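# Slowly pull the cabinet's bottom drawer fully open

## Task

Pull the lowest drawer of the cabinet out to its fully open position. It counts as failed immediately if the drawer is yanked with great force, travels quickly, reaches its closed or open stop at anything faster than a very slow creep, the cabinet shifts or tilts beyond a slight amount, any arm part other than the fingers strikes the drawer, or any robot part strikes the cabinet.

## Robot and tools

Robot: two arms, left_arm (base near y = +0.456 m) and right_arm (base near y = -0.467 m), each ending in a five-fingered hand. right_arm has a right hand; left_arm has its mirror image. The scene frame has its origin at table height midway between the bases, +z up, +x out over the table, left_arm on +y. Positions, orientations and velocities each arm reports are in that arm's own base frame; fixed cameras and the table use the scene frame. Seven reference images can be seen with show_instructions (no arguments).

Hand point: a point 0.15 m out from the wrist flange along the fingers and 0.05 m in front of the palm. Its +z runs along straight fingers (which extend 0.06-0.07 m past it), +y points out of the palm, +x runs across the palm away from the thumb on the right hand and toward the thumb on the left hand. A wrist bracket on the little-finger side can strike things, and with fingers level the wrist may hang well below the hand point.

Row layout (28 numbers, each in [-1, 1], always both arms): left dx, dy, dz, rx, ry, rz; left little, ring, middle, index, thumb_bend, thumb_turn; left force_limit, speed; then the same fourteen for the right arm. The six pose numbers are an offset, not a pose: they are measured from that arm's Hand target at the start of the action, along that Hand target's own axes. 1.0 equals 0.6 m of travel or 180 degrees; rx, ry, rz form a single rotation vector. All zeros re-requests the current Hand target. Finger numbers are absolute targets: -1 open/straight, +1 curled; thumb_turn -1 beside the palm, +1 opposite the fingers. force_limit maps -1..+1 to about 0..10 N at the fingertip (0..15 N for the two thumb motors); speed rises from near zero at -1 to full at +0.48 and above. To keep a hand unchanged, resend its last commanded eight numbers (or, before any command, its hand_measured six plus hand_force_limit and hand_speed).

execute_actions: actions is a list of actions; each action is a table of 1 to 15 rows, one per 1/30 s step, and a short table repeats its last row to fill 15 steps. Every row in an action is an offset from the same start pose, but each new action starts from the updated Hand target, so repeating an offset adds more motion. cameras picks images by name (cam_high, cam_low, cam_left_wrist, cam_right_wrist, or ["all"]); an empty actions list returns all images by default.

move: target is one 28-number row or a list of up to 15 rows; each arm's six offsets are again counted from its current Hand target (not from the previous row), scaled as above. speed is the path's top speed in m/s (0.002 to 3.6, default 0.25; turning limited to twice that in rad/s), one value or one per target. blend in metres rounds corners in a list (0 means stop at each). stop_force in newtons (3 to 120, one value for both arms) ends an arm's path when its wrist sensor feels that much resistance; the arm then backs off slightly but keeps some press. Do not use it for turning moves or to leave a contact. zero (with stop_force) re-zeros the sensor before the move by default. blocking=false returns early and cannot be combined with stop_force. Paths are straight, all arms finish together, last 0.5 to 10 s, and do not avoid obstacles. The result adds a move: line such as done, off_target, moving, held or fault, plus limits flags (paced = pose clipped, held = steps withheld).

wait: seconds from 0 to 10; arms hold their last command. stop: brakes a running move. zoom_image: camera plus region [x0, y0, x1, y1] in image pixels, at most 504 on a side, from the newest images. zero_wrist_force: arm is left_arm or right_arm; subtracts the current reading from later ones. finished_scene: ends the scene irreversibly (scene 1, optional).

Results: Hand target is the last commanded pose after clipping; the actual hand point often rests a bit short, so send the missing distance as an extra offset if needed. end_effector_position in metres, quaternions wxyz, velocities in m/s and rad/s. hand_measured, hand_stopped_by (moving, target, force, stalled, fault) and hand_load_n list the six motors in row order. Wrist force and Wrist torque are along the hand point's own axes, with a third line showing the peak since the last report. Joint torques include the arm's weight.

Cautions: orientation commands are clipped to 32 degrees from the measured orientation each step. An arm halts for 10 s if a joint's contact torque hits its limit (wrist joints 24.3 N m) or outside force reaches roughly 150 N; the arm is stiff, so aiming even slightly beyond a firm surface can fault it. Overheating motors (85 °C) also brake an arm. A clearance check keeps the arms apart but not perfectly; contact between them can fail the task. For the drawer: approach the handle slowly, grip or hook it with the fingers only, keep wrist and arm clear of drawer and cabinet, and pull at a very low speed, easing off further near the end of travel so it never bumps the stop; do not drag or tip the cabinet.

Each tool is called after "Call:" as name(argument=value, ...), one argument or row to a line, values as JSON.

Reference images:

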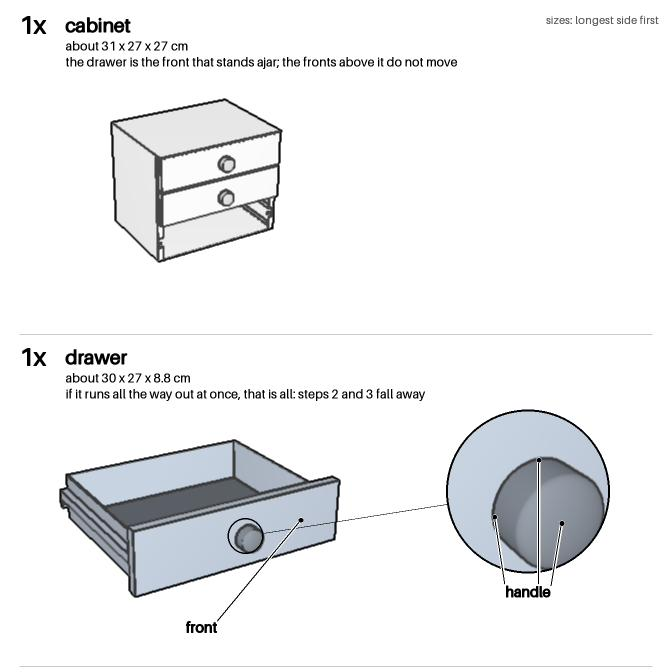

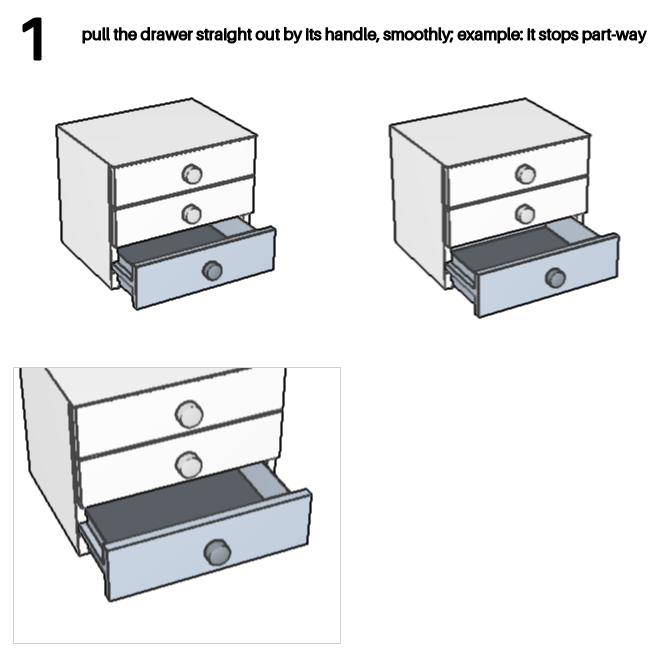

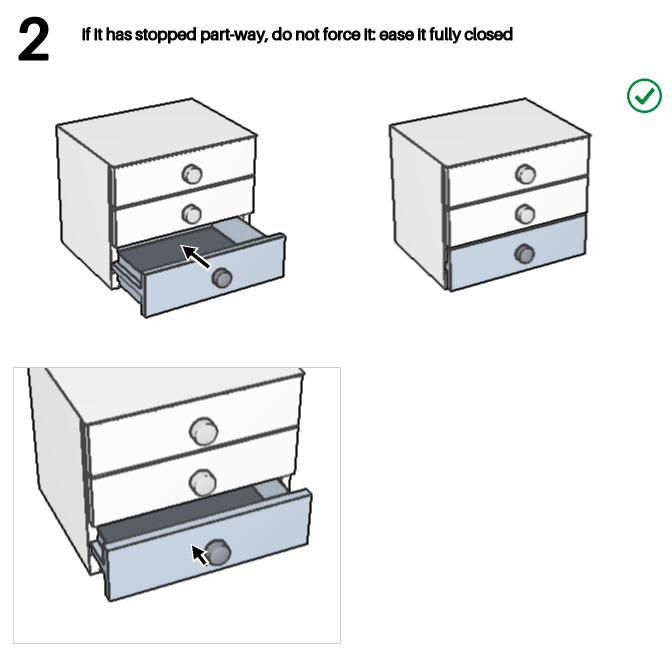

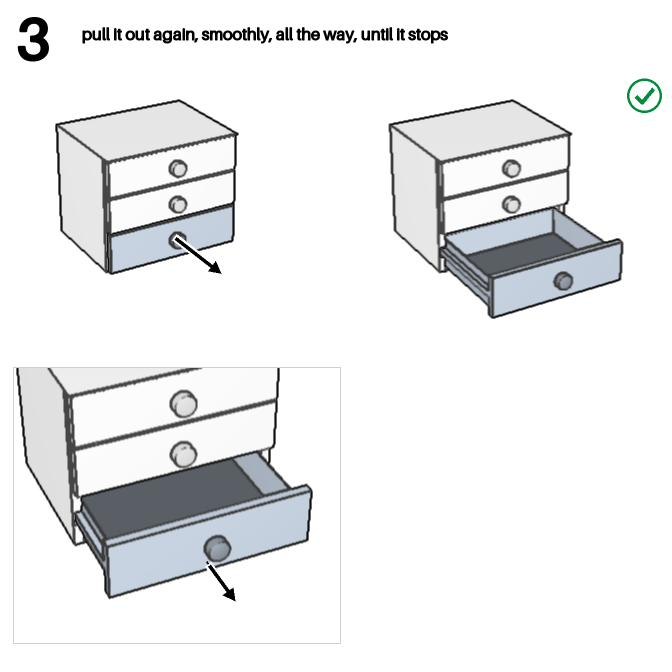

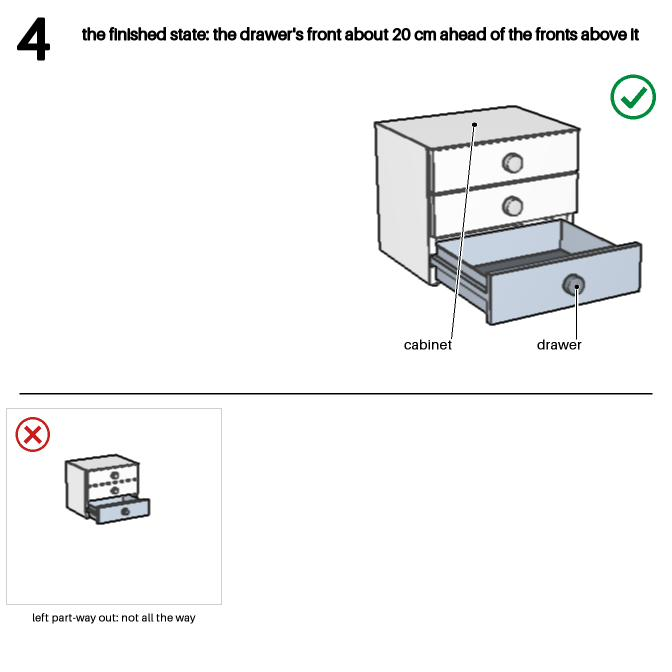

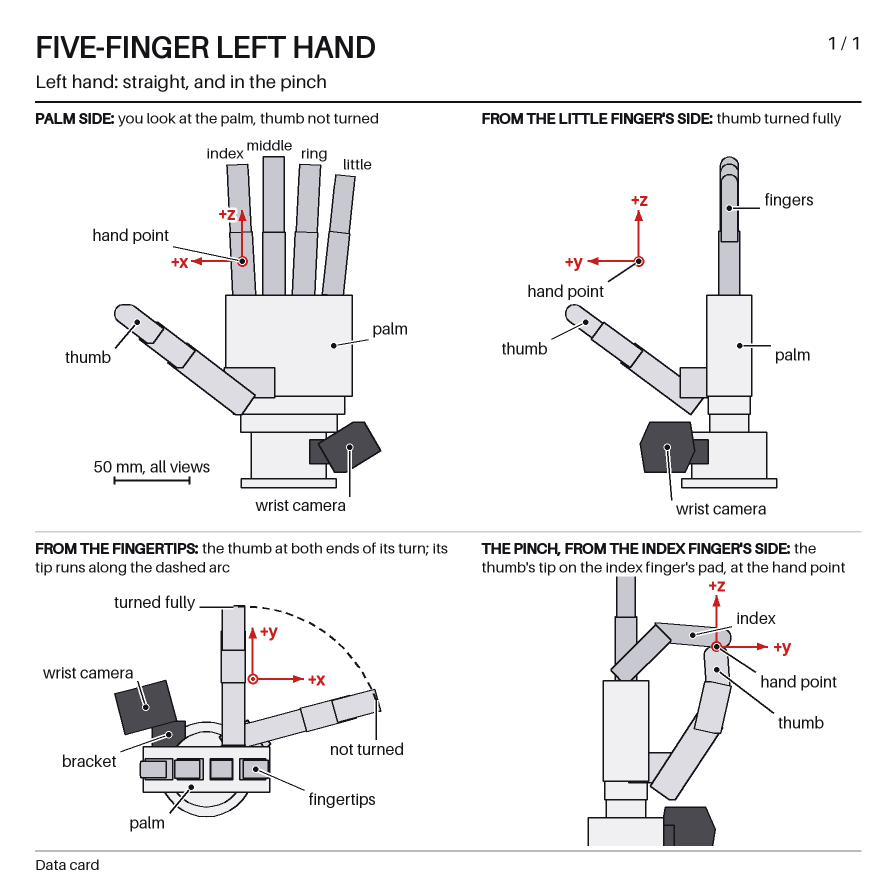

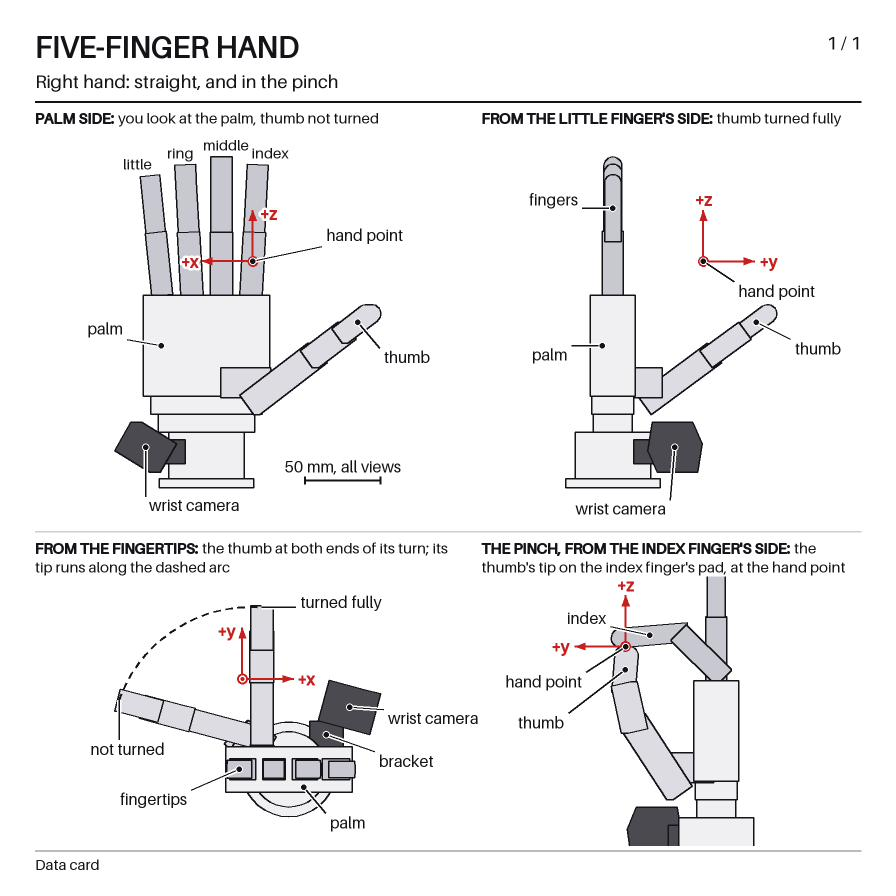

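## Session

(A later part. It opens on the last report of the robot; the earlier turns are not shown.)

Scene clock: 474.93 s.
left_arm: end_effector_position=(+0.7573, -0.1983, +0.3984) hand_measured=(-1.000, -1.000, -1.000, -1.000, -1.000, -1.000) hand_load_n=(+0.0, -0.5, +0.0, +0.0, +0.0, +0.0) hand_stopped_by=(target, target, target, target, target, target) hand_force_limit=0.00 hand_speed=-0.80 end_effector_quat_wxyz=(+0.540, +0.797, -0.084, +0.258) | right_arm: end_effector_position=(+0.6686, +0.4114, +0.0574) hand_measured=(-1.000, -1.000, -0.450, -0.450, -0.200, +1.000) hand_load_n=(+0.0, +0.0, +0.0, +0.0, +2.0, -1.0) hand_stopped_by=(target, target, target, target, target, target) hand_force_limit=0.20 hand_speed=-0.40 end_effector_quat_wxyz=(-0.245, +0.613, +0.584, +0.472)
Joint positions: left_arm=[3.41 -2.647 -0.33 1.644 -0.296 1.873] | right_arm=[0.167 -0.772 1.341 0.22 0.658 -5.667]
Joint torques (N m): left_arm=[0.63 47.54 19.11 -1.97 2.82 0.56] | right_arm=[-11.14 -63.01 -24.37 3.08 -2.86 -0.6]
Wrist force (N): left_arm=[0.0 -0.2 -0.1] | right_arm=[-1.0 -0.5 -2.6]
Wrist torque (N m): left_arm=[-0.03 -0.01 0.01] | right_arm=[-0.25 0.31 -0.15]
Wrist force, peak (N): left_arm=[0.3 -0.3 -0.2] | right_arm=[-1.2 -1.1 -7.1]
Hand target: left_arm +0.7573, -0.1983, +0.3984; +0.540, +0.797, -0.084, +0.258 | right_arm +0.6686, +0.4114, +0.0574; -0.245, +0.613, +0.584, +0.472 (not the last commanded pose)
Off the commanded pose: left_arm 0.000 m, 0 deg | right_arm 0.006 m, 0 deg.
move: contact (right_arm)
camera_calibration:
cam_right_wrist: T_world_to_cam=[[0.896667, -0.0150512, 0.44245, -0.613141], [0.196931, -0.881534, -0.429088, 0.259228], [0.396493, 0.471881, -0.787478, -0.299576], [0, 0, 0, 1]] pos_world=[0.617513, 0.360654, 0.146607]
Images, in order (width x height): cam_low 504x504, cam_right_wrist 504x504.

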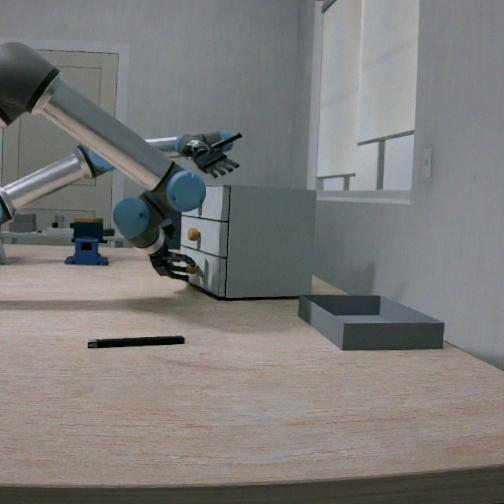

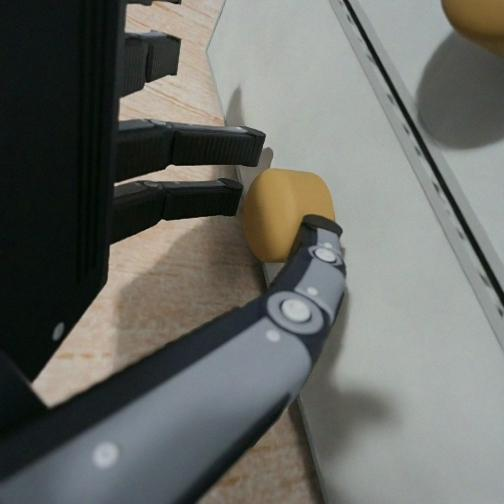

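Call:
move(
  target=[0,0,0,0,0,0,-1,-1,-1,-1,-1,-1,0,-0.8,0,0,0,0,0,0,-1,-1,0.2,0.2,-0.2,1,0.2,-0.8],
  speed=0.04,
  cameras=["cam_low","cam_right_wrist"],
)

Call:
zoom_image(
  camera="cam_right_wrist",
  region=[150, 100, 400, 350],
)

Scene clock: 480.13 s.
left_arm: end_effector_position=(+0.7573, -0.1983, +0.3984) hand_measured=(-1.000, -1.000, -1.000, -1.000, -1.000, -1.000) hand_load_n=(+0.0, +0.0, +0.0, +0.5, +0.0, +0.0) hand_stopped_by=(target, target, target, target, target, target) hand_force_limit=0.00 hand_speed=-0.80 end_effector_quat_wxyz=(+0.540, +0.797, -0.084, +0.258) | right_arm: end_effector_position=(+0.6686, +0.4114, +0.0574) hand_measured=(-1.000, -1.000, -0.176, -0.158, -0.200, +1.000) hand_load_n=(+0.0, +0.0, +6.0, +11.0, +3.5, +0.0) hand_stopped_by=(target, target, force, force, target, target) hand_force_limit=0.20 hand_speed=-0.80 end_effector_quat_wxyz=(-0.245, +0.613, +0.584, +0.472)
Joint positions: left_arm=[3.41 -2.647 -0.33 1.644 -0.296 1.873] | right_arm=[0.167 -0.772 1.341 0.22 0.658 -5.667]
Joint torques (N m): left_arm=[-0.49 48.19 18.89 -1.75 2.82 0.32] | right_arm=[-11.5 -63.99 -23.43 2.32 -1.96 0.47]
Wrist force (N): left_arm=[0.2 -0.2 -0.3] | right_arm=[-2.9 -3.6 4.5]
Wrist torque (N m): left_arm=[-0.01 -0.03 0.02] | right_arm=[-0.29 0.22 -0.18]
Wrist force, peak (N): left_arm=[-0.1 -0.4 -0.4] | right_arm=[-2.9 -3.8 4.9]
Hand target: left_arm +0.7573, -0.1983, +0.3984; +0.540, +0.797, -0.084, +0.258 | right_arm +0.6686, +0.4114, +0.0574; -0.245, +0.613, +0.584, +0.472
Off the commanded pose: left_arm 0.000 m, 0 deg | right_arm 0.000 m, 0 deg.
move: done
camera_calibration:
cam_right_wrist: T_world_to_cam=[[0.896632, -0.0150938, 0.44252, -0.613114], [0.196923, -0.881543, -0.429073, 0.259235], [0.396577, 0.471862, -0.787447, -0.299625], [0, 0, 0, 1]] pos_world=[0.617513, 0.360654, 0.146607]
Images, in order (width x height): cam_low 504x504, cam_right_wrist 504x504.

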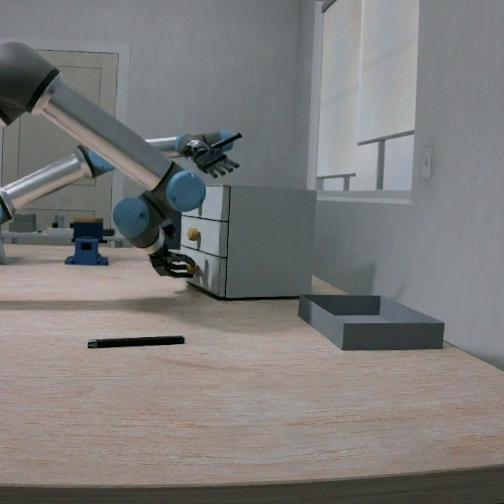

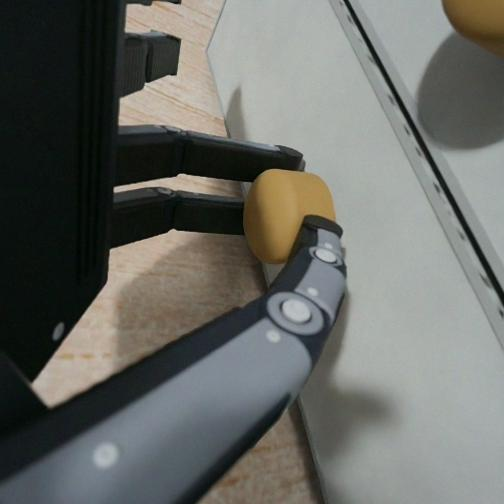

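Scaled by 2.016.

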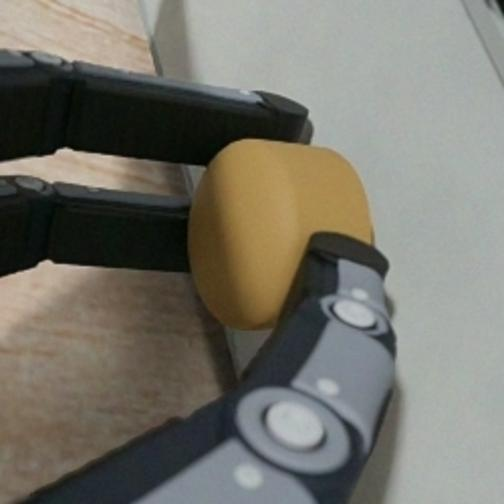

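Call:
move(
  target=[0,0,0,0,0,0,-1,-1,-1,-1,-1,-1,0,-0.8,0,-0.1443,-0.0833,0,0,0,-1,-1,0.2,0.2,-0.2,1,0.2,-0.8],
  speed=0.03,
  stop_force=10,
  cameras=["cam_high","cam_low","cam_right_wrist"],
)

Scene clock: 489.00 s.
left_arm: end_effector_position=(+0.7573, -0.1983, +0.3984) hand_measured=(-1.000, -1.000, -1.000, -1.000, -1.000, -1.000) hand_load_n=(+0.0, +0.0, +0.0, +0.0, +0.0, +0.0) hand_stopped_by=(target, target, target, target, target, target) hand_force_limit=0.00 hand_speed=-0.80 end_effector_quat_wxyz=(+0.540, +0.797, -0.084, +0.258) | right_arm: end_effector_position=(+0.5720, +0.3859, +0.0574) hand_measured=(-1.000, -1.000, -0.176, -0.158, -0.200, +1.000) hand_load_n=(+0.0, +0.0, +10.0, +16.0, +1.0, +0.5) hand_stopped_by=(target, target, force, force, target, target) hand_force_limit=0.20 hand_speed=-0.80 end_effector_quat_wxyz=(-0.245, +0.613, +0.584, +0.472)
Joint positions: left_arm=[3.41 -2.647 -0.33 1.644 -0.296 1.873] | right_arm=[0.147 -0.959 1.697 0.069 0.644 -5.69]
Joint torques (N m): left_arm=[0.16 49 17.91 -1.66 2.83 0.6] | right_arm=[3.14 -34.53 -29.19 0.44 1.82 0.44]
Wrist force (N): left_arm=[0.0 -0.1 -0.2] | right_arm=[-4.8 -14.4 10.2]
Wrist torque (N m): left_arm=[0.00 0.00 0.00] | right_arm=[-0.30 0.06 -0.21]
Wrist force, peak (N): left_arm=[-0.2 -0.3 -0.4] | right_arm=[-6.6 -15.1 11.2]
Hand target: left_arm +0.7573, -0.1983, +0.3984; +0.540, +0.797, -0.084, +0.258 | right_arm +0.5719, +0.3860, +0.0574; -0.245, +0.613, +0.584, +0.472
Off the commanded pose: left_arm 0.000 m, 0 deg | right_arm 0.000 m, 0 deg.
move: done
camera_calibration:
cam_right_wrist: T_world_to_cam=[[0.896649, -0.0151725, 0.442481, -0.52677], [0.196843, -0.881542, -0.429112, 0.255933], [0.396576, 0.471863, -0.787447, -0.249291], [0, 0, 0, 1]] pos_world=[0.520813, 0.335254, 0.146607]
Images, in order (width x height): cam_high 504x504, cam_low 504x504, cam_right_wrist 504x504.

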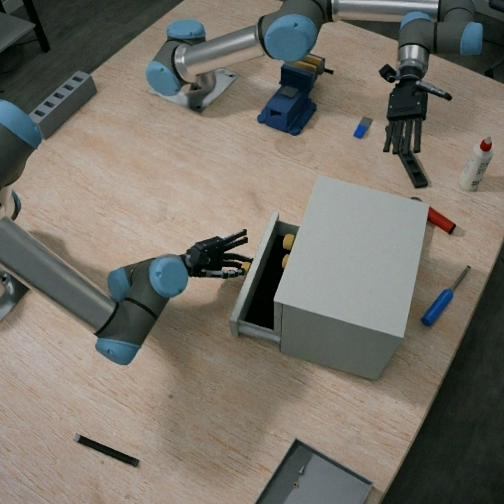

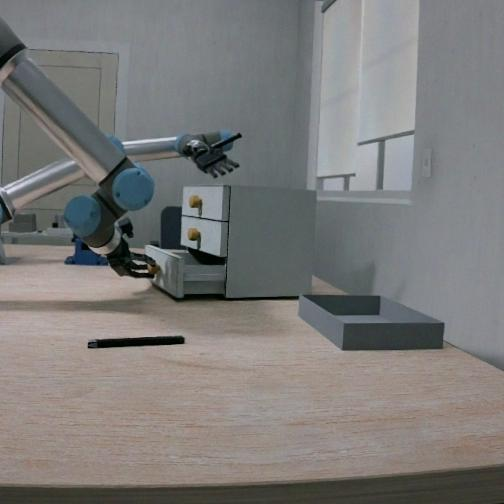

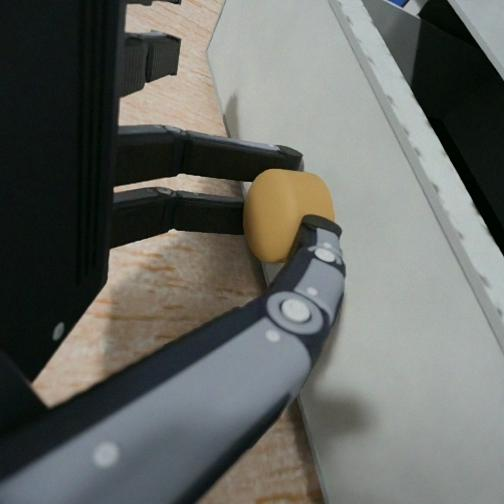

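Call:
move(
  target=[
    [0,0,0,0,0,0,-1,-1,-1,-1,-1,-1,0,-0.8,0,-0.101,-0.0583,0,0,0,-1,-1,0.2,0.2,-0.2,1,0.2,-0.8],
    [0,0,0,0,0,0,-1,-1,-1,-1,-1,-1,0,-0.8,0,-0.1877,-0.1083,0,0,0,-1,-1,0.2,0.2,-0.2,1,0.2,-0.8],
  ],
  speed=[0.03,0.012],
  stop_force=10,
  cameras=["cam_high","cam_low","cam_right_wrist"],
)

Scene clock: 494.83 s.
left_arm: end_effector_position=(+0.7573, -0.1983, +0.3984) hand_measured=(-1.000, -1.000, -1.000, -1.000, -1.000, -1.000) hand_load_n=(+0.0, +0.0, +0.0, +0.0, +0.0, +0.0) hand_stopped_by=(target, target, target, target, target, target) hand_force_limit=0.00 hand_speed=-0.80 end_effector_quat_wxyz=(+0.540, +0.797, -0.084, +0.258) | right_arm: end_effector_position=(+0.5717, +0.3859, +0.0573) hand_measured=(-1.000, -1.000, -0.176, -0.158, -0.200, +1.000) hand_load_n=(+0.0, +0.0, +9.0, +15.0, +1.5, +0.0) hand_stopped_by=(target, target, force, force, target, target) hand_force_limit=0.20 hand_speed=-0.80 end_effector_quat_wxyz=(-0.245, +0.613, +0.584, +0.472)
Joint positions: left_arm=[3.41 -2.647 -0.33 1.644 -0.296 1.873] | right_arm=[0.147 -0.959 1.698 0.069 0.644 -5.69]
Joint torques (N m): left_arm=[0.09 47.37 19.07 -1.8 2.8 0.4] | right_arm=[-1.32 -52.86 -8.68 -2.47 0.16 0.79]
Wrist force (N): left_arm=[0.1 -0.1 -0.4] | right_arm=[-3.9 -11.5 10.5]
Wrist torque (N m): left_arm=[0.01 -0.02 0.01] | right_arm=[-0.32 0.11 -0.20]
Wrist force, peak (N): left_arm=[0.0 -0.2 -0.4] | right_arm=[-5.0 -14.6 10.2]
Hand target: left_arm +0.7573, -0.1983, +0.3984; +0.540, +0.797, -0.084, +0.258 | right_arm +0.5717, +0.3859, +0.0573; -0.245, +0.613, +0.584, +0.472 (not the last commanded pose)
Off the commanded pose: left_arm 0.000 m, 0 deg | right_arm 0.130 m, 0 deg.
move: contact (right_arm); path passed 0 of 2 targets
camera_calibration:
cam_right_wrist: T_world_to_cam=[[0.896747, -0.0151056, 0.442286, -0.526592], [0.196802, -0.881543, -0.429129, 0.255953], [0.396377, 0.471863, -0.787548, -0.249172], [0, 0, 0, 1]] pos_world=[0.520613, 0.335254, 0.146506]
Images, in order (width x height): cam_high 504x504, cam_low 504x504, cam_right_wrist 504x504.

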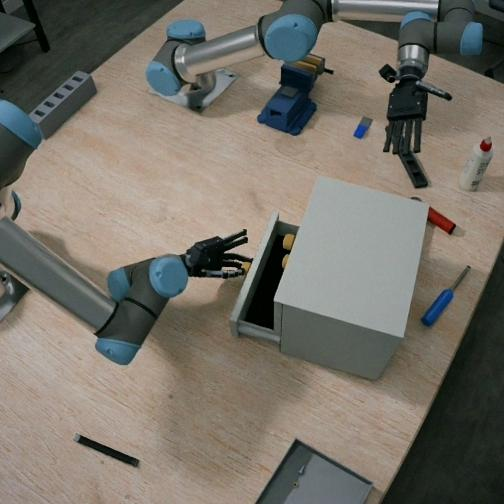

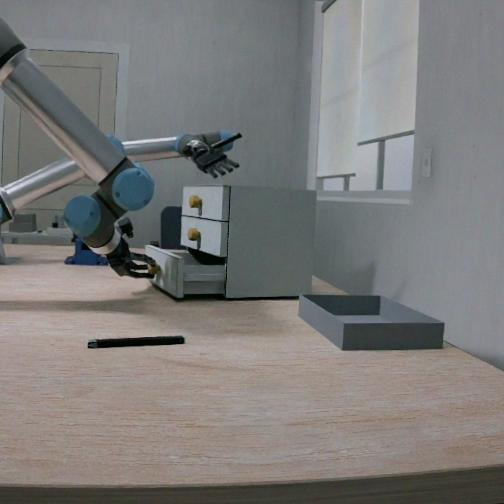

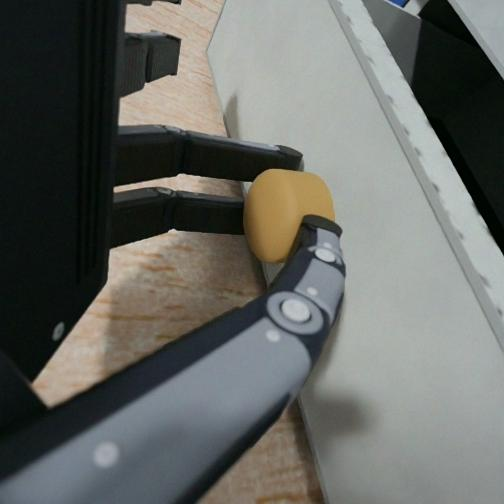

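Call:
move(
  target=[0,0,0,0,0,0,-1,-1,-1,-1,-1,-1,0,-0.8,0,-0.0017,0.0029,0,0,0,-1,-1,0.2,0.2,-0.2,1,0.2,-0.8],
  speed=0.01,
  cameras=[],
)

Scene clock: 508.93 s.
left_arm: end_effector_position=(+0.7573, -0.1983, +0.3984) hand_measured=(-1.000, -1.000, -1.000, -1.000, -1.000, -1.000) hand_load_n=(+0.0, +0.0, +0.0, +0.0, +0.0, +0.0) hand_stopped_by=(target, target, target, target, target, target) hand_force_limit=0.00 hand_speed=-0.80 end_effector_quat_wxyz=(+0.540, +0.797, -0.084, +0.258) | right_arm: end_effector_position=(+0.5713, +0.3876, +0.0564) hand_measured=(-1.000, -1.000, -0.176, -0.158, -0.202, +1.000) hand_load_n=(+0.0, +0.0, +0.5, +4.5, +9.0, +0.0) hand_stopped_by=(target, target, force, force, target, target) hand_force_limit=0.20 hand_speed=-0.80 end_effector_quat_wxyz=(-0.245, +0.613, +0.584, +0.472)
Joint positions: left_arm=[3.41 -2.647 -0.33 1.644 -0.296 1.873] | right_arm=[0.151 -0.958 1.698 0.063 0.647 -5.685]
Joint torques (N m): left_arm=[0.01 46.93 19.59 -1.99 2.62 0.63] | right_arm=[14.02 -24.06 -4.53 0.09 -0.63 0.13]
Wrist force (N): left_arm=[-0.2 -0.1 -0.1] | right_arm=[-2.1 0.2 -10.7]
Wrist torque (N m): left_arm=[-0.01 0.02 -0.01] | right_arm=[-0.35 0.35 -0.20]
Wrist force, peak (N): left_arm=[-0.2 -0.4 -0.3] | right_arm=[-3.9 -11.7 10.6]
Hand target: left_arm +0.7573, -0.1983, +0.3984; +0.540, +0.797, -0.084, +0.258 | right_arm +0.5712, +0.3876, +0.0563; -0.245, +0.613, +0.584, +0.472
Off the commanded pose: left_arm 0.000 m, 0 deg | right_arm 0.000 m, 0 deg.
move: done
No camera images: "cameras" was empty.

Call:
move(
  target=[0,0,0,0,0,0,-1,-1,-1,-1,-1,-1,0,-0.8,0,0.0007,-0.0012,0,0,0,-1,-1,0.2,0.2,-0.2,1,0.2,-0.8],
  speed=0.01,
  cameras=[],
)

Call:
move(
  target=[
    [0,0,0,0,0,0,-1,-1,-1,-1,-1,-1,0,-0.8,0,-0.1015,-0.0576,0,0,0,-1,-1,0.2,0.2,-0.2,1,0.2,-0.8],
    [0,0,0,0,0,0,-1,-1,-1,-1,-1,-1,0,-0.8,0,-0.1885,-0.1068,0,0,0,-1,-1,0.2,0.2,-0.2,1,0.2,-0.8],
  ],
  speed=[0.03,0.012],
  stop_force=12,
  cameras=["cam_high","cam_low","cam_right_wrist"],
)

Scene clock: 521.73 s.
left_arm: end_effector_position=(+0.7573, -0.1983, +0.3984) hand_measured=(-1.000, -1.000, -1.000, -1.000, -1.000, -1.000) hand_load_n=(+0.0, +0.0, +0.0, +0.0, +0.0, +0.0) hand_stopped_by=(target, target, target, target, target, target) hand_force_limit=0.00 hand_speed=-0.80 end_effector_quat_wxyz=(+0.540, +0.797, -0.084, +0.258) | right_arm: end_effector_position=(+0.5714, +0.3869, +0.0567) hand_measured=(-1.000, -1.000, -0.176, -0.158, -0.202, +1.000) hand_load_n=(+0.0, +0.0, +3.5, +8.0, +7.5, -0.5) hand_stopped_by=(target, target, force, force, target, target) hand_force_limit=0.20 hand_speed=-0.80 end_effector_quat_wxyz=(-0.245, +0.613, +0.584, +0.472)
Joint positions: left_arm=[3.41 -2.647 -0.33 1.644 -0.296 1.873] | right_arm=[0.149 -0.958 1.698 0.066 0.646 -5.687]
Joint torques (N m): left_arm=[0.16 46.42 18.67 -1.74 2.64 0.57] | right_arm=[-10.46 -56.62 -15.99 2.96 -2.93 -1.23]
Wrist force (N): left_arm=[-0.1 -0.1 0.0] | right_arm=[-1.6 1.1 2.1]
Wrist torque (N m): left_arm=[-0.01 0.01 0.00] | right_arm=[-0.23 0.22 -0.01]
Wrist force, peak (N): left_arm=[-0.2 -0.2 -0.4] | right_arm=[-1.7 0.5 -11.1]
Hand target: left_arm +0.7573, -0.1983, +0.3984; +0.540, +0.797, -0.084, +0.258 | right_arm +0.5714, +0.3869, +0.0567; -0.245, +0.613, +0.584, +0.472
Off the commanded pose: left_arm 0.000 m, 0 deg | right_arm 0.000 m, 0 deg.
move: done
No camera images: "cameras" was empty.

Scene clock: 530.20 s.
left_arm: end_effector_position=(+0.7573, -0.1983, +0.3984) hand_measured=(-1.000, -1.000, -1.000, -1.000, -1.000, -1.000) hand_load_n=(+0.0, +0.0, +0.0, +0.0, +0.0, +0.0) hand_stopped_by=(target, target, target, target, target, target) hand_force_limit=0.00 hand_speed=-0.80 end_effector_quat_wxyz=(+0.540, +0.797, -0.084, +0.258) | right_arm: end_effector_position=(+0.4455, +0.3548, +0.0562) hand_measured=(-1.000, -1.000, -0.176, -0.158, -0.200, +1.000) hand_load_n=(+0.0, +0.0, +0.0, +0.0, +0.0, +0.0) hand_stopped_by=(target, target, force, force, target, target) hand_force_limit=0.20 hand_speed=-0.80 end_effector_quat_wxyz=(-0.245, +0.613, +0.584, +0.472)
Joint positions: left_arm=[3.41 -2.647 -0.33 1.644 -0.296 1.873] | right_arm=[0.11 -1.173 2.093 -0.074 0.619 -5.736]
Joint torques (N m): left_arm=[0.64 47 18.75 -1.86 2.93 0.56] | right_arm=[6.38 -15.39 -19.46 3.04 0.32 0.69]
Wrist force (N): left_arm=[0.0 -0.1 -0.1] | right_arm=[-1.4 -0.9 0.4]
Wrist torque (N m): left_arm=[-0.01 0.00 0.00] | right_arm=[-0.29 0.23 -0.02]
Wrist force, peak (N): left_arm=[0.3 -0.5 0.0] | right_arm=[-3.2 4.0 5.9]
Hand target: left_arm +0.7573, -0.1983, +0.3984; +0.540, +0.797, -0.084, +0.258 | right_arm +0.4455, +0.3548, +0.0562; -0.245, +0.613, +0.584, +0.472
Off the commanded pose: left_arm 0.000 m, 0 deg | right_arm 0.000 m, 0 deg.
move: done
camera_calibration:
cam_right_wrist: T_world_to_cam=[[0.896747, -0.0151056, 0.442286, -0.413406], [0.196802, -0.881543, -0.429129, 0.252902], [0.396377, 0.471863, -0.787548, -0.185341], [0, 0, 0, 1]] pos_world=[0.394413, 0.304154, 0.145406]
Images, in order (width x height): cam_high 504x504, cam_low 504x504, cam_right_wrist 504x504.

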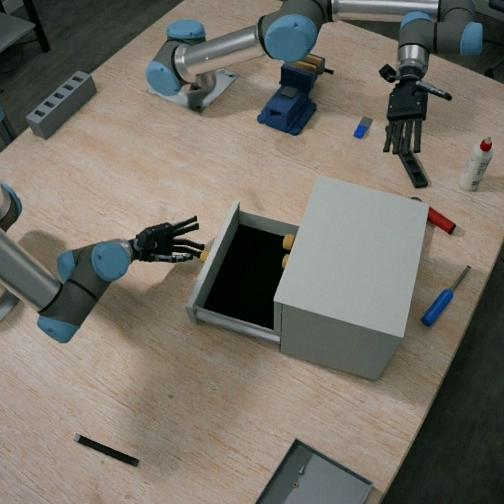

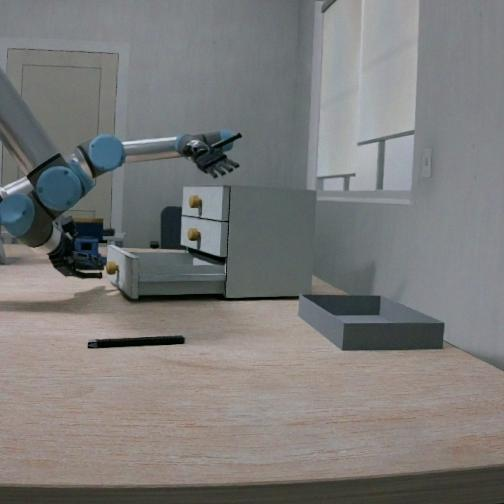

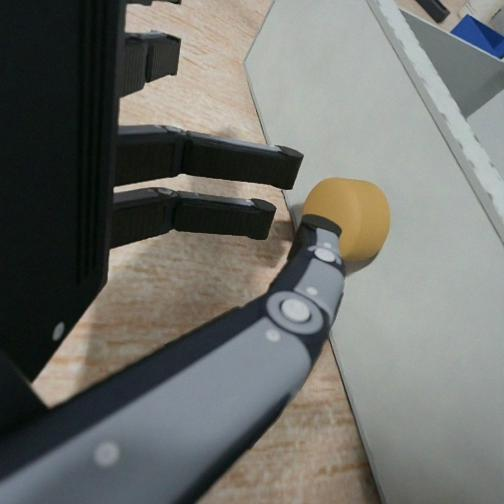

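Call:
zoom_image(
  camera="cam_high",
  region=[170, 180, 330, 340],
)

Call:
zoom_image(
  camera="cam_low",
  region=[90, 180, 240, 310],
)

Scaled by 3.150.

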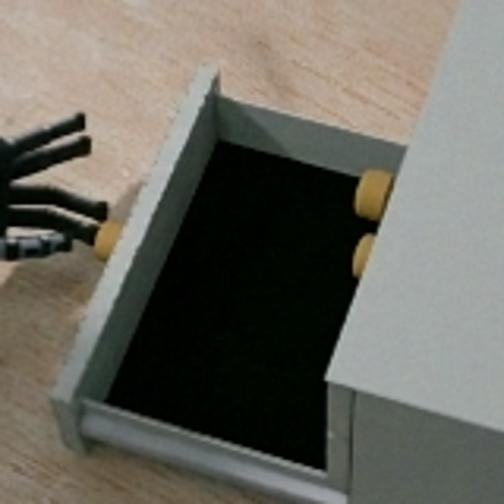

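Scaled by 3.360.

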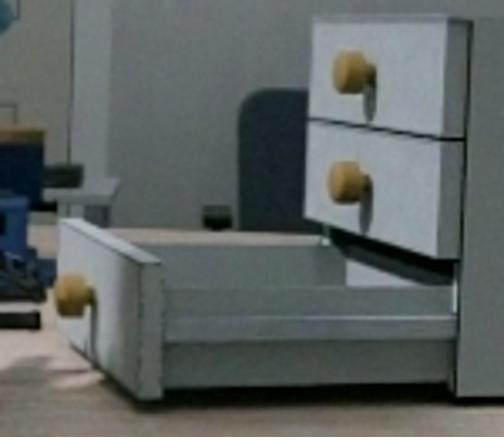

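Call:
move(
  target=[
    [0,0,0,0,0,0,-1,-1,-1,-1,-1,-1,0,-0.8,0,-0.0866,-0.05,0,0,0,-1,-1,0.2,0.2,-0.2,1,0.2,-0.8],
    [0,0,0,0,0,0,-1,-1,-1,-1,-1,-1,0,-0.8,0.2784,-0.0545,-0.1058,-0.3484,0.0642,0.7338,-0.5,-0.5,-0.5,-0.5,-1,-1,0,0],
  ],
  speed=[0.08,0.4],
  blend=[0.01,0],
  cameras=["cam_high","cam_low","cam_right_wrist"],
)

Scene clock: 561.60 s.
left_arm: end_effector_position=(+0.7573, -0.1983, +0.3984) hand_measured=(-1.000, -1.000, -1.000, -1.000, -1.000, -1.000) hand_load_n=(+0.0, +0.0, +0.0, +0.0, +0.0, +0.0) hand_stopped_by=(target, target, target, target, target, target) hand_force_limit=0.00 hand_speed=-0.80 end_effector_quat_wxyz=(+0.540, +0.797, -0.084, +0.258) | right_arm: end_effector_position=(+0.3746, +0.3881, +0.2201) hand_measured=(-0.500, -0.500, -0.500, -0.500, -1.000, -1.000) hand_load_n=(+0.0, +0.0, +0.0, +0.0, +0.0, +0.0) hand_stopped_by=(target, target, target, target, target, target) hand_force_limit=0.00 hand_speed=0.00 end_effector_quat_wxyz=(-0.270, +0.744, -0.574, +0.209)
Joint positions: left_arm=[3.41 -2.647 -0.33 1.644 -0.296 1.873] | right_arm=[0.564 -1.342 1.505 0.734 1.767 -2.904]
Joint torques (N m): left_arm=[0.22 46.37 19.61 -1.97 2.91 0.62] | right_arm=[12.03 -45.91 -27.28 1.54 -0.71 -0.84]
Wrist force (N): left_arm=[0.0 0.0 0.0] | right_arm=[-0.5 -0.5 -0.6]
Wrist torque (N m): left_arm=[0.00 0.00 0.00] | right_arm=[-0.01 0.10 -0.08]
Wrist force, peak (N): left_arm=[0.3 -0.5 -0.3] | right_arm=[-2.2 -1.2 0.0]
Hand target: left_arm +0.7573, -0.1983, +0.3984; +0.540, +0.797, -0.084, +0.258 | right_arm +0.3746, +0.3881, +0.2201; -0.270, +0.744, -0.574, +0.209
Off the commanded pose: left_arm 0.000 m, 0 deg | right_arm 0.000 m, 0 deg.
move: done
camera_calibration:
cam_right_wrist: T_world_to_cam=[[-0.611142, -0.431425, -0.66361, 0.548084], [-0.712766, 0.664545, 0.224378, -0.0367323], [0.344196, 0.610125, -0.713636, -0.0942436], [0, 0, 0, 1]] pos_world=[0.341214, 0.318368, 0.3047]
Images, in order (width x height): cam_high 504x504, cam_low 504x504, cam_right_wrist 504x504.

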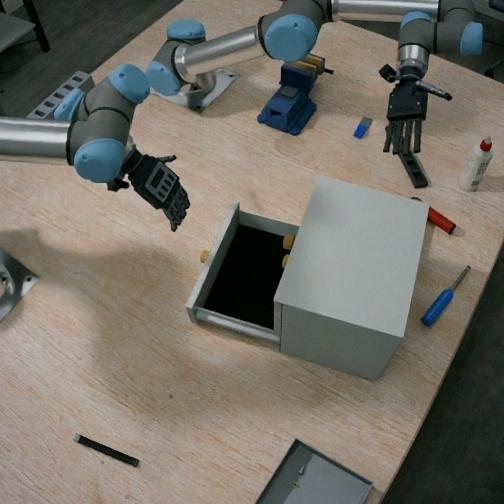

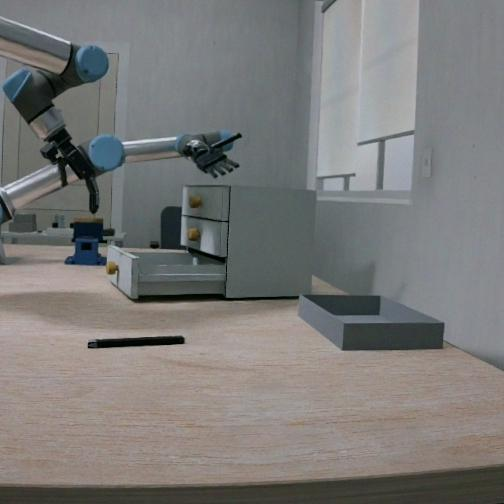

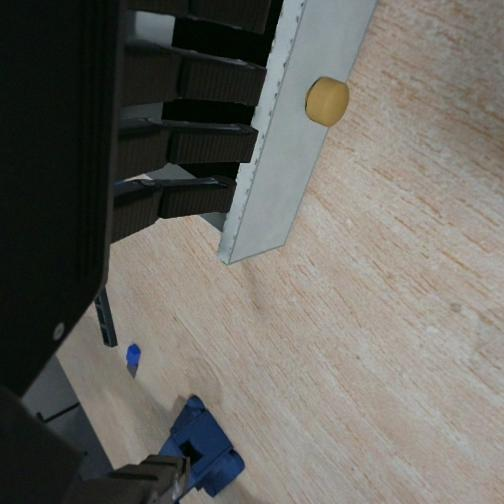

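Call:
move(
  target=[
    [0,0,0,0,0,0,-1,-1,-1,-1,-1,-1,0,-0.8,0,-0.0805,0.1763,0,0,0,-0.5,-0.5,-0.5,-0.5,-1,-1,0,0],
    [0,0,0,0,0,0,-1,-1,-1,-1,-1,-1,0,-0.8,0,0.0153,0.2907,0,0,0,-0.5,-0.5,-0.5,-0.5,-1,-1,0,0],
  ],
  speed=[0.2,0.12],
  stop_force=8,
  cameras=["cam_high","cam_low","cam_right_wrist"],
)

Scene clock: 569.57 s.
left_arm: end_effector_position=(+0.7573, -0.1983, +0.3984) hand_measured=(-1.000, -1.000, -1.000, -1.000, -1.000, -1.000) hand_load_n=(+0.0, +0.5, +0.0, +0.0, +0.0, +0.5) hand_stopped_by=(target, target, target, target, target, target) hand_force_limit=0.00 hand_speed=-0.80 end_effector_quat_wxyz=(+0.540, +0.797, -0.084, +0.258) | right_arm: end_effector_position=(+0.4763, +0.4147, +0.0806) hand_measured=(-0.500, -0.500, -0.500, -0.500, -1.000, -1.000) hand_load_n=(+0.0, +0.0, +0.0, +0.0, +0.0, +0.0) hand_stopped_by=(target, target, target, target, target, target) hand_force_limit=0.00 hand_speed=0.00 end_effector_quat_wxyz=(-0.271, +0.744, -0.574, +0.209)
Joint positions: left_arm=[3.41 -2.647 -0.33 1.644 -0.296 1.873] | right_arm=[0.5 -1.04 1.446 0.481 1.727 -2.954]
Joint torques (N m): left_arm=[-0.73 46.02 19.35 -1.83 2.65 0.65] | right_arm=[-11.03 -56.39 -8.07 -1.14 -1.62 -1.52]
Wrist force (N): left_arm=[0.0 0.0 -0.1] | right_arm=[-0.5 -0.7 -0.8]
Wrist torque (N m): left_arm=[0.01 -0.01 0.00] | right_arm=[-0.03 0.12 -0.12]
Wrist force, peak (N): left_arm=[0.2 -0.3 -0.3] | right_arm=[-0.7 0.2 -2.4]
Hand target: left_arm +0.7573, -0.1983, +0.3984; +0.540, +0.797, -0.084, +0.258 | right_arm +0.4763, +0.4147, +0.0806; -0.270, +0.744, -0.574, +0.209
Off the commanded pose: left_arm 0.000 m, 0 deg | right_arm 0.000 m, 0 deg.
move: done
camera_calibration:
cam_right_wrist: T_world_to_cam=[[-0.611142, -0.431425, -0.66361, 0.529096], [-0.712766, 0.664545, 0.224378, 0.0494463], [0.344196, 0.610125, -0.713636, -0.244969], [0, 0, 0, 1]] pos_world=[0.442914, 0.344868, 0.1652]
Images, in order (width x height): cam_high 504x504, cam_low 504x504, cam_right_wrist 504x504.

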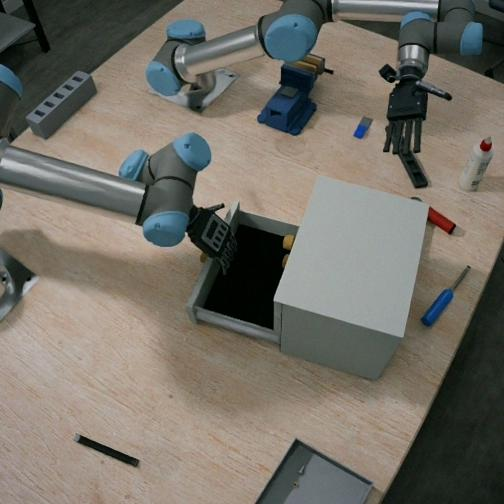

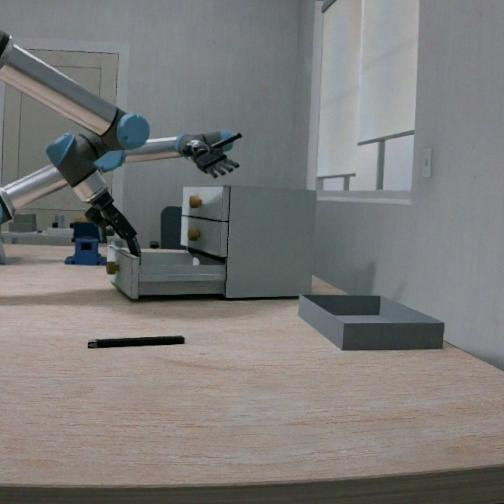

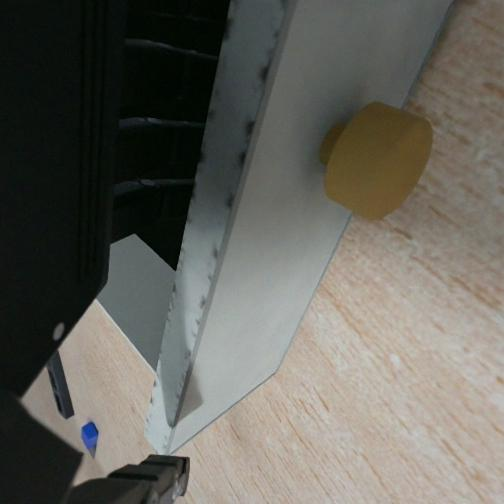

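Now pull slowly until it stops.

Call:
move(
  target=[0,0,0,0,0,0,-1,-1,-1,-1,-1,-1,0,-0.8,0,0.0766,-0.0643,0,0,0,-0.5,-0.5,-0.5,-0.5,-1,-1,0,0],
  speed=0.012,
  stop_force=9,
  cameras=["cam_high","cam_low","cam_right_wrist"],
)

Scene clock: 574.83 s.
left_arm: end_effector_position=(+0.7573, -0.1983, +0.3984) hand_measured=(-1.000, -1.000, -1.000, -1.000, -1.000, -1.000) hand_load_n=(+0.0, +0.0, +0.0, +0.0, +0.0, +0.0) hand_stopped_by=(target, target, target, target, target, target) hand_force_limit=0.00 hand_speed=-0.80 end_effector_quat_wxyz=(+0.540, +0.797, -0.084, +0.258) | right_arm: end_effector_position=(+0.4581, +0.4099, +0.0806) hand_measured=(-0.500, -0.500, -0.500, -0.500, -1.000, -1.000) hand_load_n=(+0.0, +0.0, +0.0, +1.0, +0.0, +0.0) hand_stopped_by=(target, target, target, target, target, target) hand_force_limit=0.00 hand_speed=0.00 end_effector_quat_wxyz=(-0.271, +0.744, -0.574, +0.209)
Joint positions: left_arm=[3.41 -2.647 -0.33 1.644 -0.296 1.873] | right_arm=[0.51 -1.076 1.504 0.461 1.733 -2.946]
Joint torques (N m): left_arm=[0.45 46.15 19.4 -1.92 2.82 0.56] | right_arm=[-11.35 -24.79 -24.37 0.99 -1.86 -1.79]
Wrist force (N): left_arm=[0.2 0.0 -0.1] | right_arm=[-0.4 -4.2 -0.5]
Wrist torque (N m): left_arm=[0.00 -0.03 0.01] | right_arm=[-0.10 0.09 -0.16]
Wrist force, peak (N): left_arm=[-0.3 -0.3 -0.3] | right_arm=[0.0 -10.5 4.7]
Hand target: left_arm +0.7573, -0.1983, +0.3984; +0.540, +0.797, -0.084, +0.258 | right_arm +0.4581, +0.4099, +0.0806; -0.271, +0.744, -0.574, +0.209 (not the last commanded pose)
Off the commanded pose: left_arm 0.000 m, 0 deg | right_arm 0.041 m, 0 deg.
move: contact (right_arm)
camera_calibration:
cam_right_wrist: T_world_to_cam=[[-0.611073, -0.431433, -0.663668, 0.515885], [-0.712782, 0.664559, 0.224283, 0.0396815], [0.344284, 0.610104, -0.713612, -0.23581], [0, 0, 0, 1]] pos_world=[0.424714, 0.340068, 0.1652]
Images, in order (width x height): cam_high 504x504, cam_low 504x504, cam_right_wrist 504x504.

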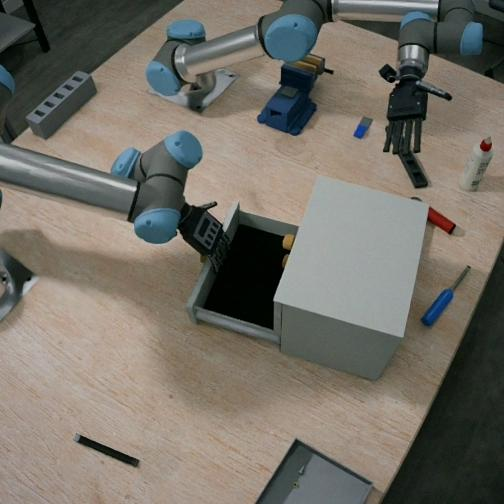

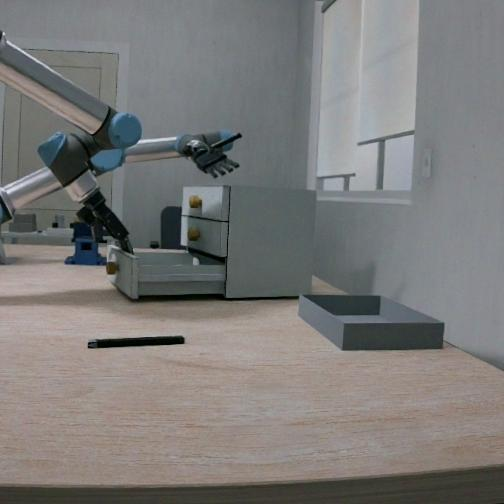

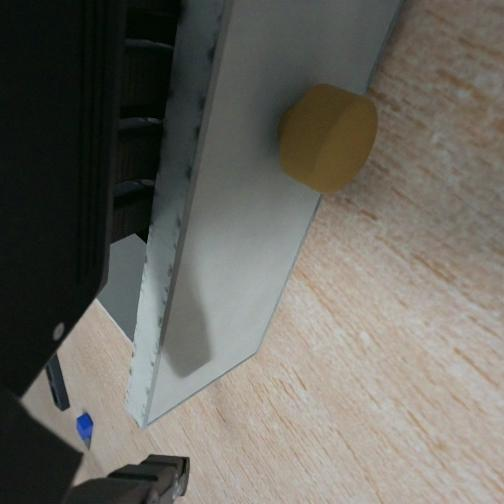

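Call:
move(
  target=[
    [0,0,0,0,0,0,-1,-1,-1,-1,-1,-1,0,-0.8,0,-0.0128,0.0107,0,0,0,-0.5,-0.5,-0.5,-0.5,-1,-1,0,0],
    [0,0,0,0,0,0,-1,-1,-1,-1,-1,-1,0,-0.8,0,-0.1413,-0.1425,0,0,0,-0.5,-0.5,-0.5,-0.5,-1,-1,0,0],
  ],
  speed=[0.04,0.2],
  cameras=["cam_high","cam_low"],
)

Scene clock: 582.13 s.
left_arm: end_effector_position=(+0.7573, -0.1983, +0.3984) hand_measured=(-1.000, -1.000, -1.000, -1.000, -1.000, -1.000) hand_load_n=(+0.0, +0.0, +0.0, +0.0, +0.0, +0.0) hand_stopped_by=(target, target, target, target, target, target) hand_force_limit=0.00 hand_speed=-0.80 end_effector_quat_wxyz=(+0.540, +0.797, -0.084, +0.258) | right_arm: end_effector_position=(+0.4677, +0.4126, +0.2006) hand_measured=(-0.500, -0.500, -0.500, -0.500, -1.000, -1.000) hand_load_n=(+0.0, +0.0, +0.0, +0.0, +0.0, +0.0) hand_stopped_by=(target, target, target, target, target, target) hand_force_limit=0.00 hand_speed=0.00 end_effector_quat_wxyz=(-0.271, +0.744, -0.574, +0.209)
Joint positions: left_arm=[3.41 -2.647 -0.33 1.644 -0.296 1.873] | right_arm=[0.505 -1.136 1.274 0.75 1.73 -2.95]
Joint torques (N m): left_arm=[0.37 46.41 18.07 -1.59 2.81 0.82] | right_arm=[12.49 -28.35 -27.61 3.19 2.06 0.81]
Wrist force (N): left_arm=[0.2 -0.1 -0.1] | right_arm=[-0.9 -0.6 -0.6]
Wrist torque (N m): left_arm=[0.00 -0.03 0.01] | right_arm=[-0.03 0.18 -0.02]
Wrist force, peak (N): left_arm=[0.1 -0.4 -0.3] | right_arm=[-0.6 -4.4 -0.7]
Hand target: left_arm +0.7573, -0.1983, +0.3984; +0.540, +0.797, -0.084, +0.258 | right_arm +0.4677, +0.4126, +0.2006; -0.271, +0.744, -0.574, +0.209
Off the commanded pose: left_arm 0.000 m, 0 deg | right_arm 0.000 m, 0 deg.
move: done
Images, in order (width x height): cam_high 504x504, cam_low 504x504.

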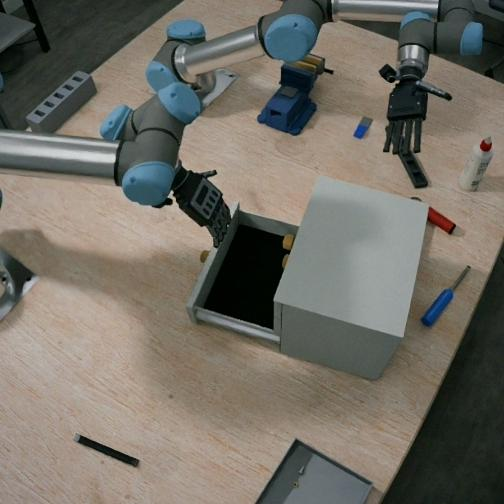

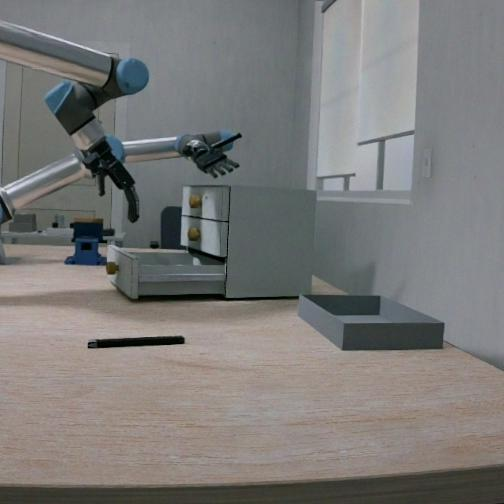

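Call:
finished_scene(
)

The scene is finished: the task was done.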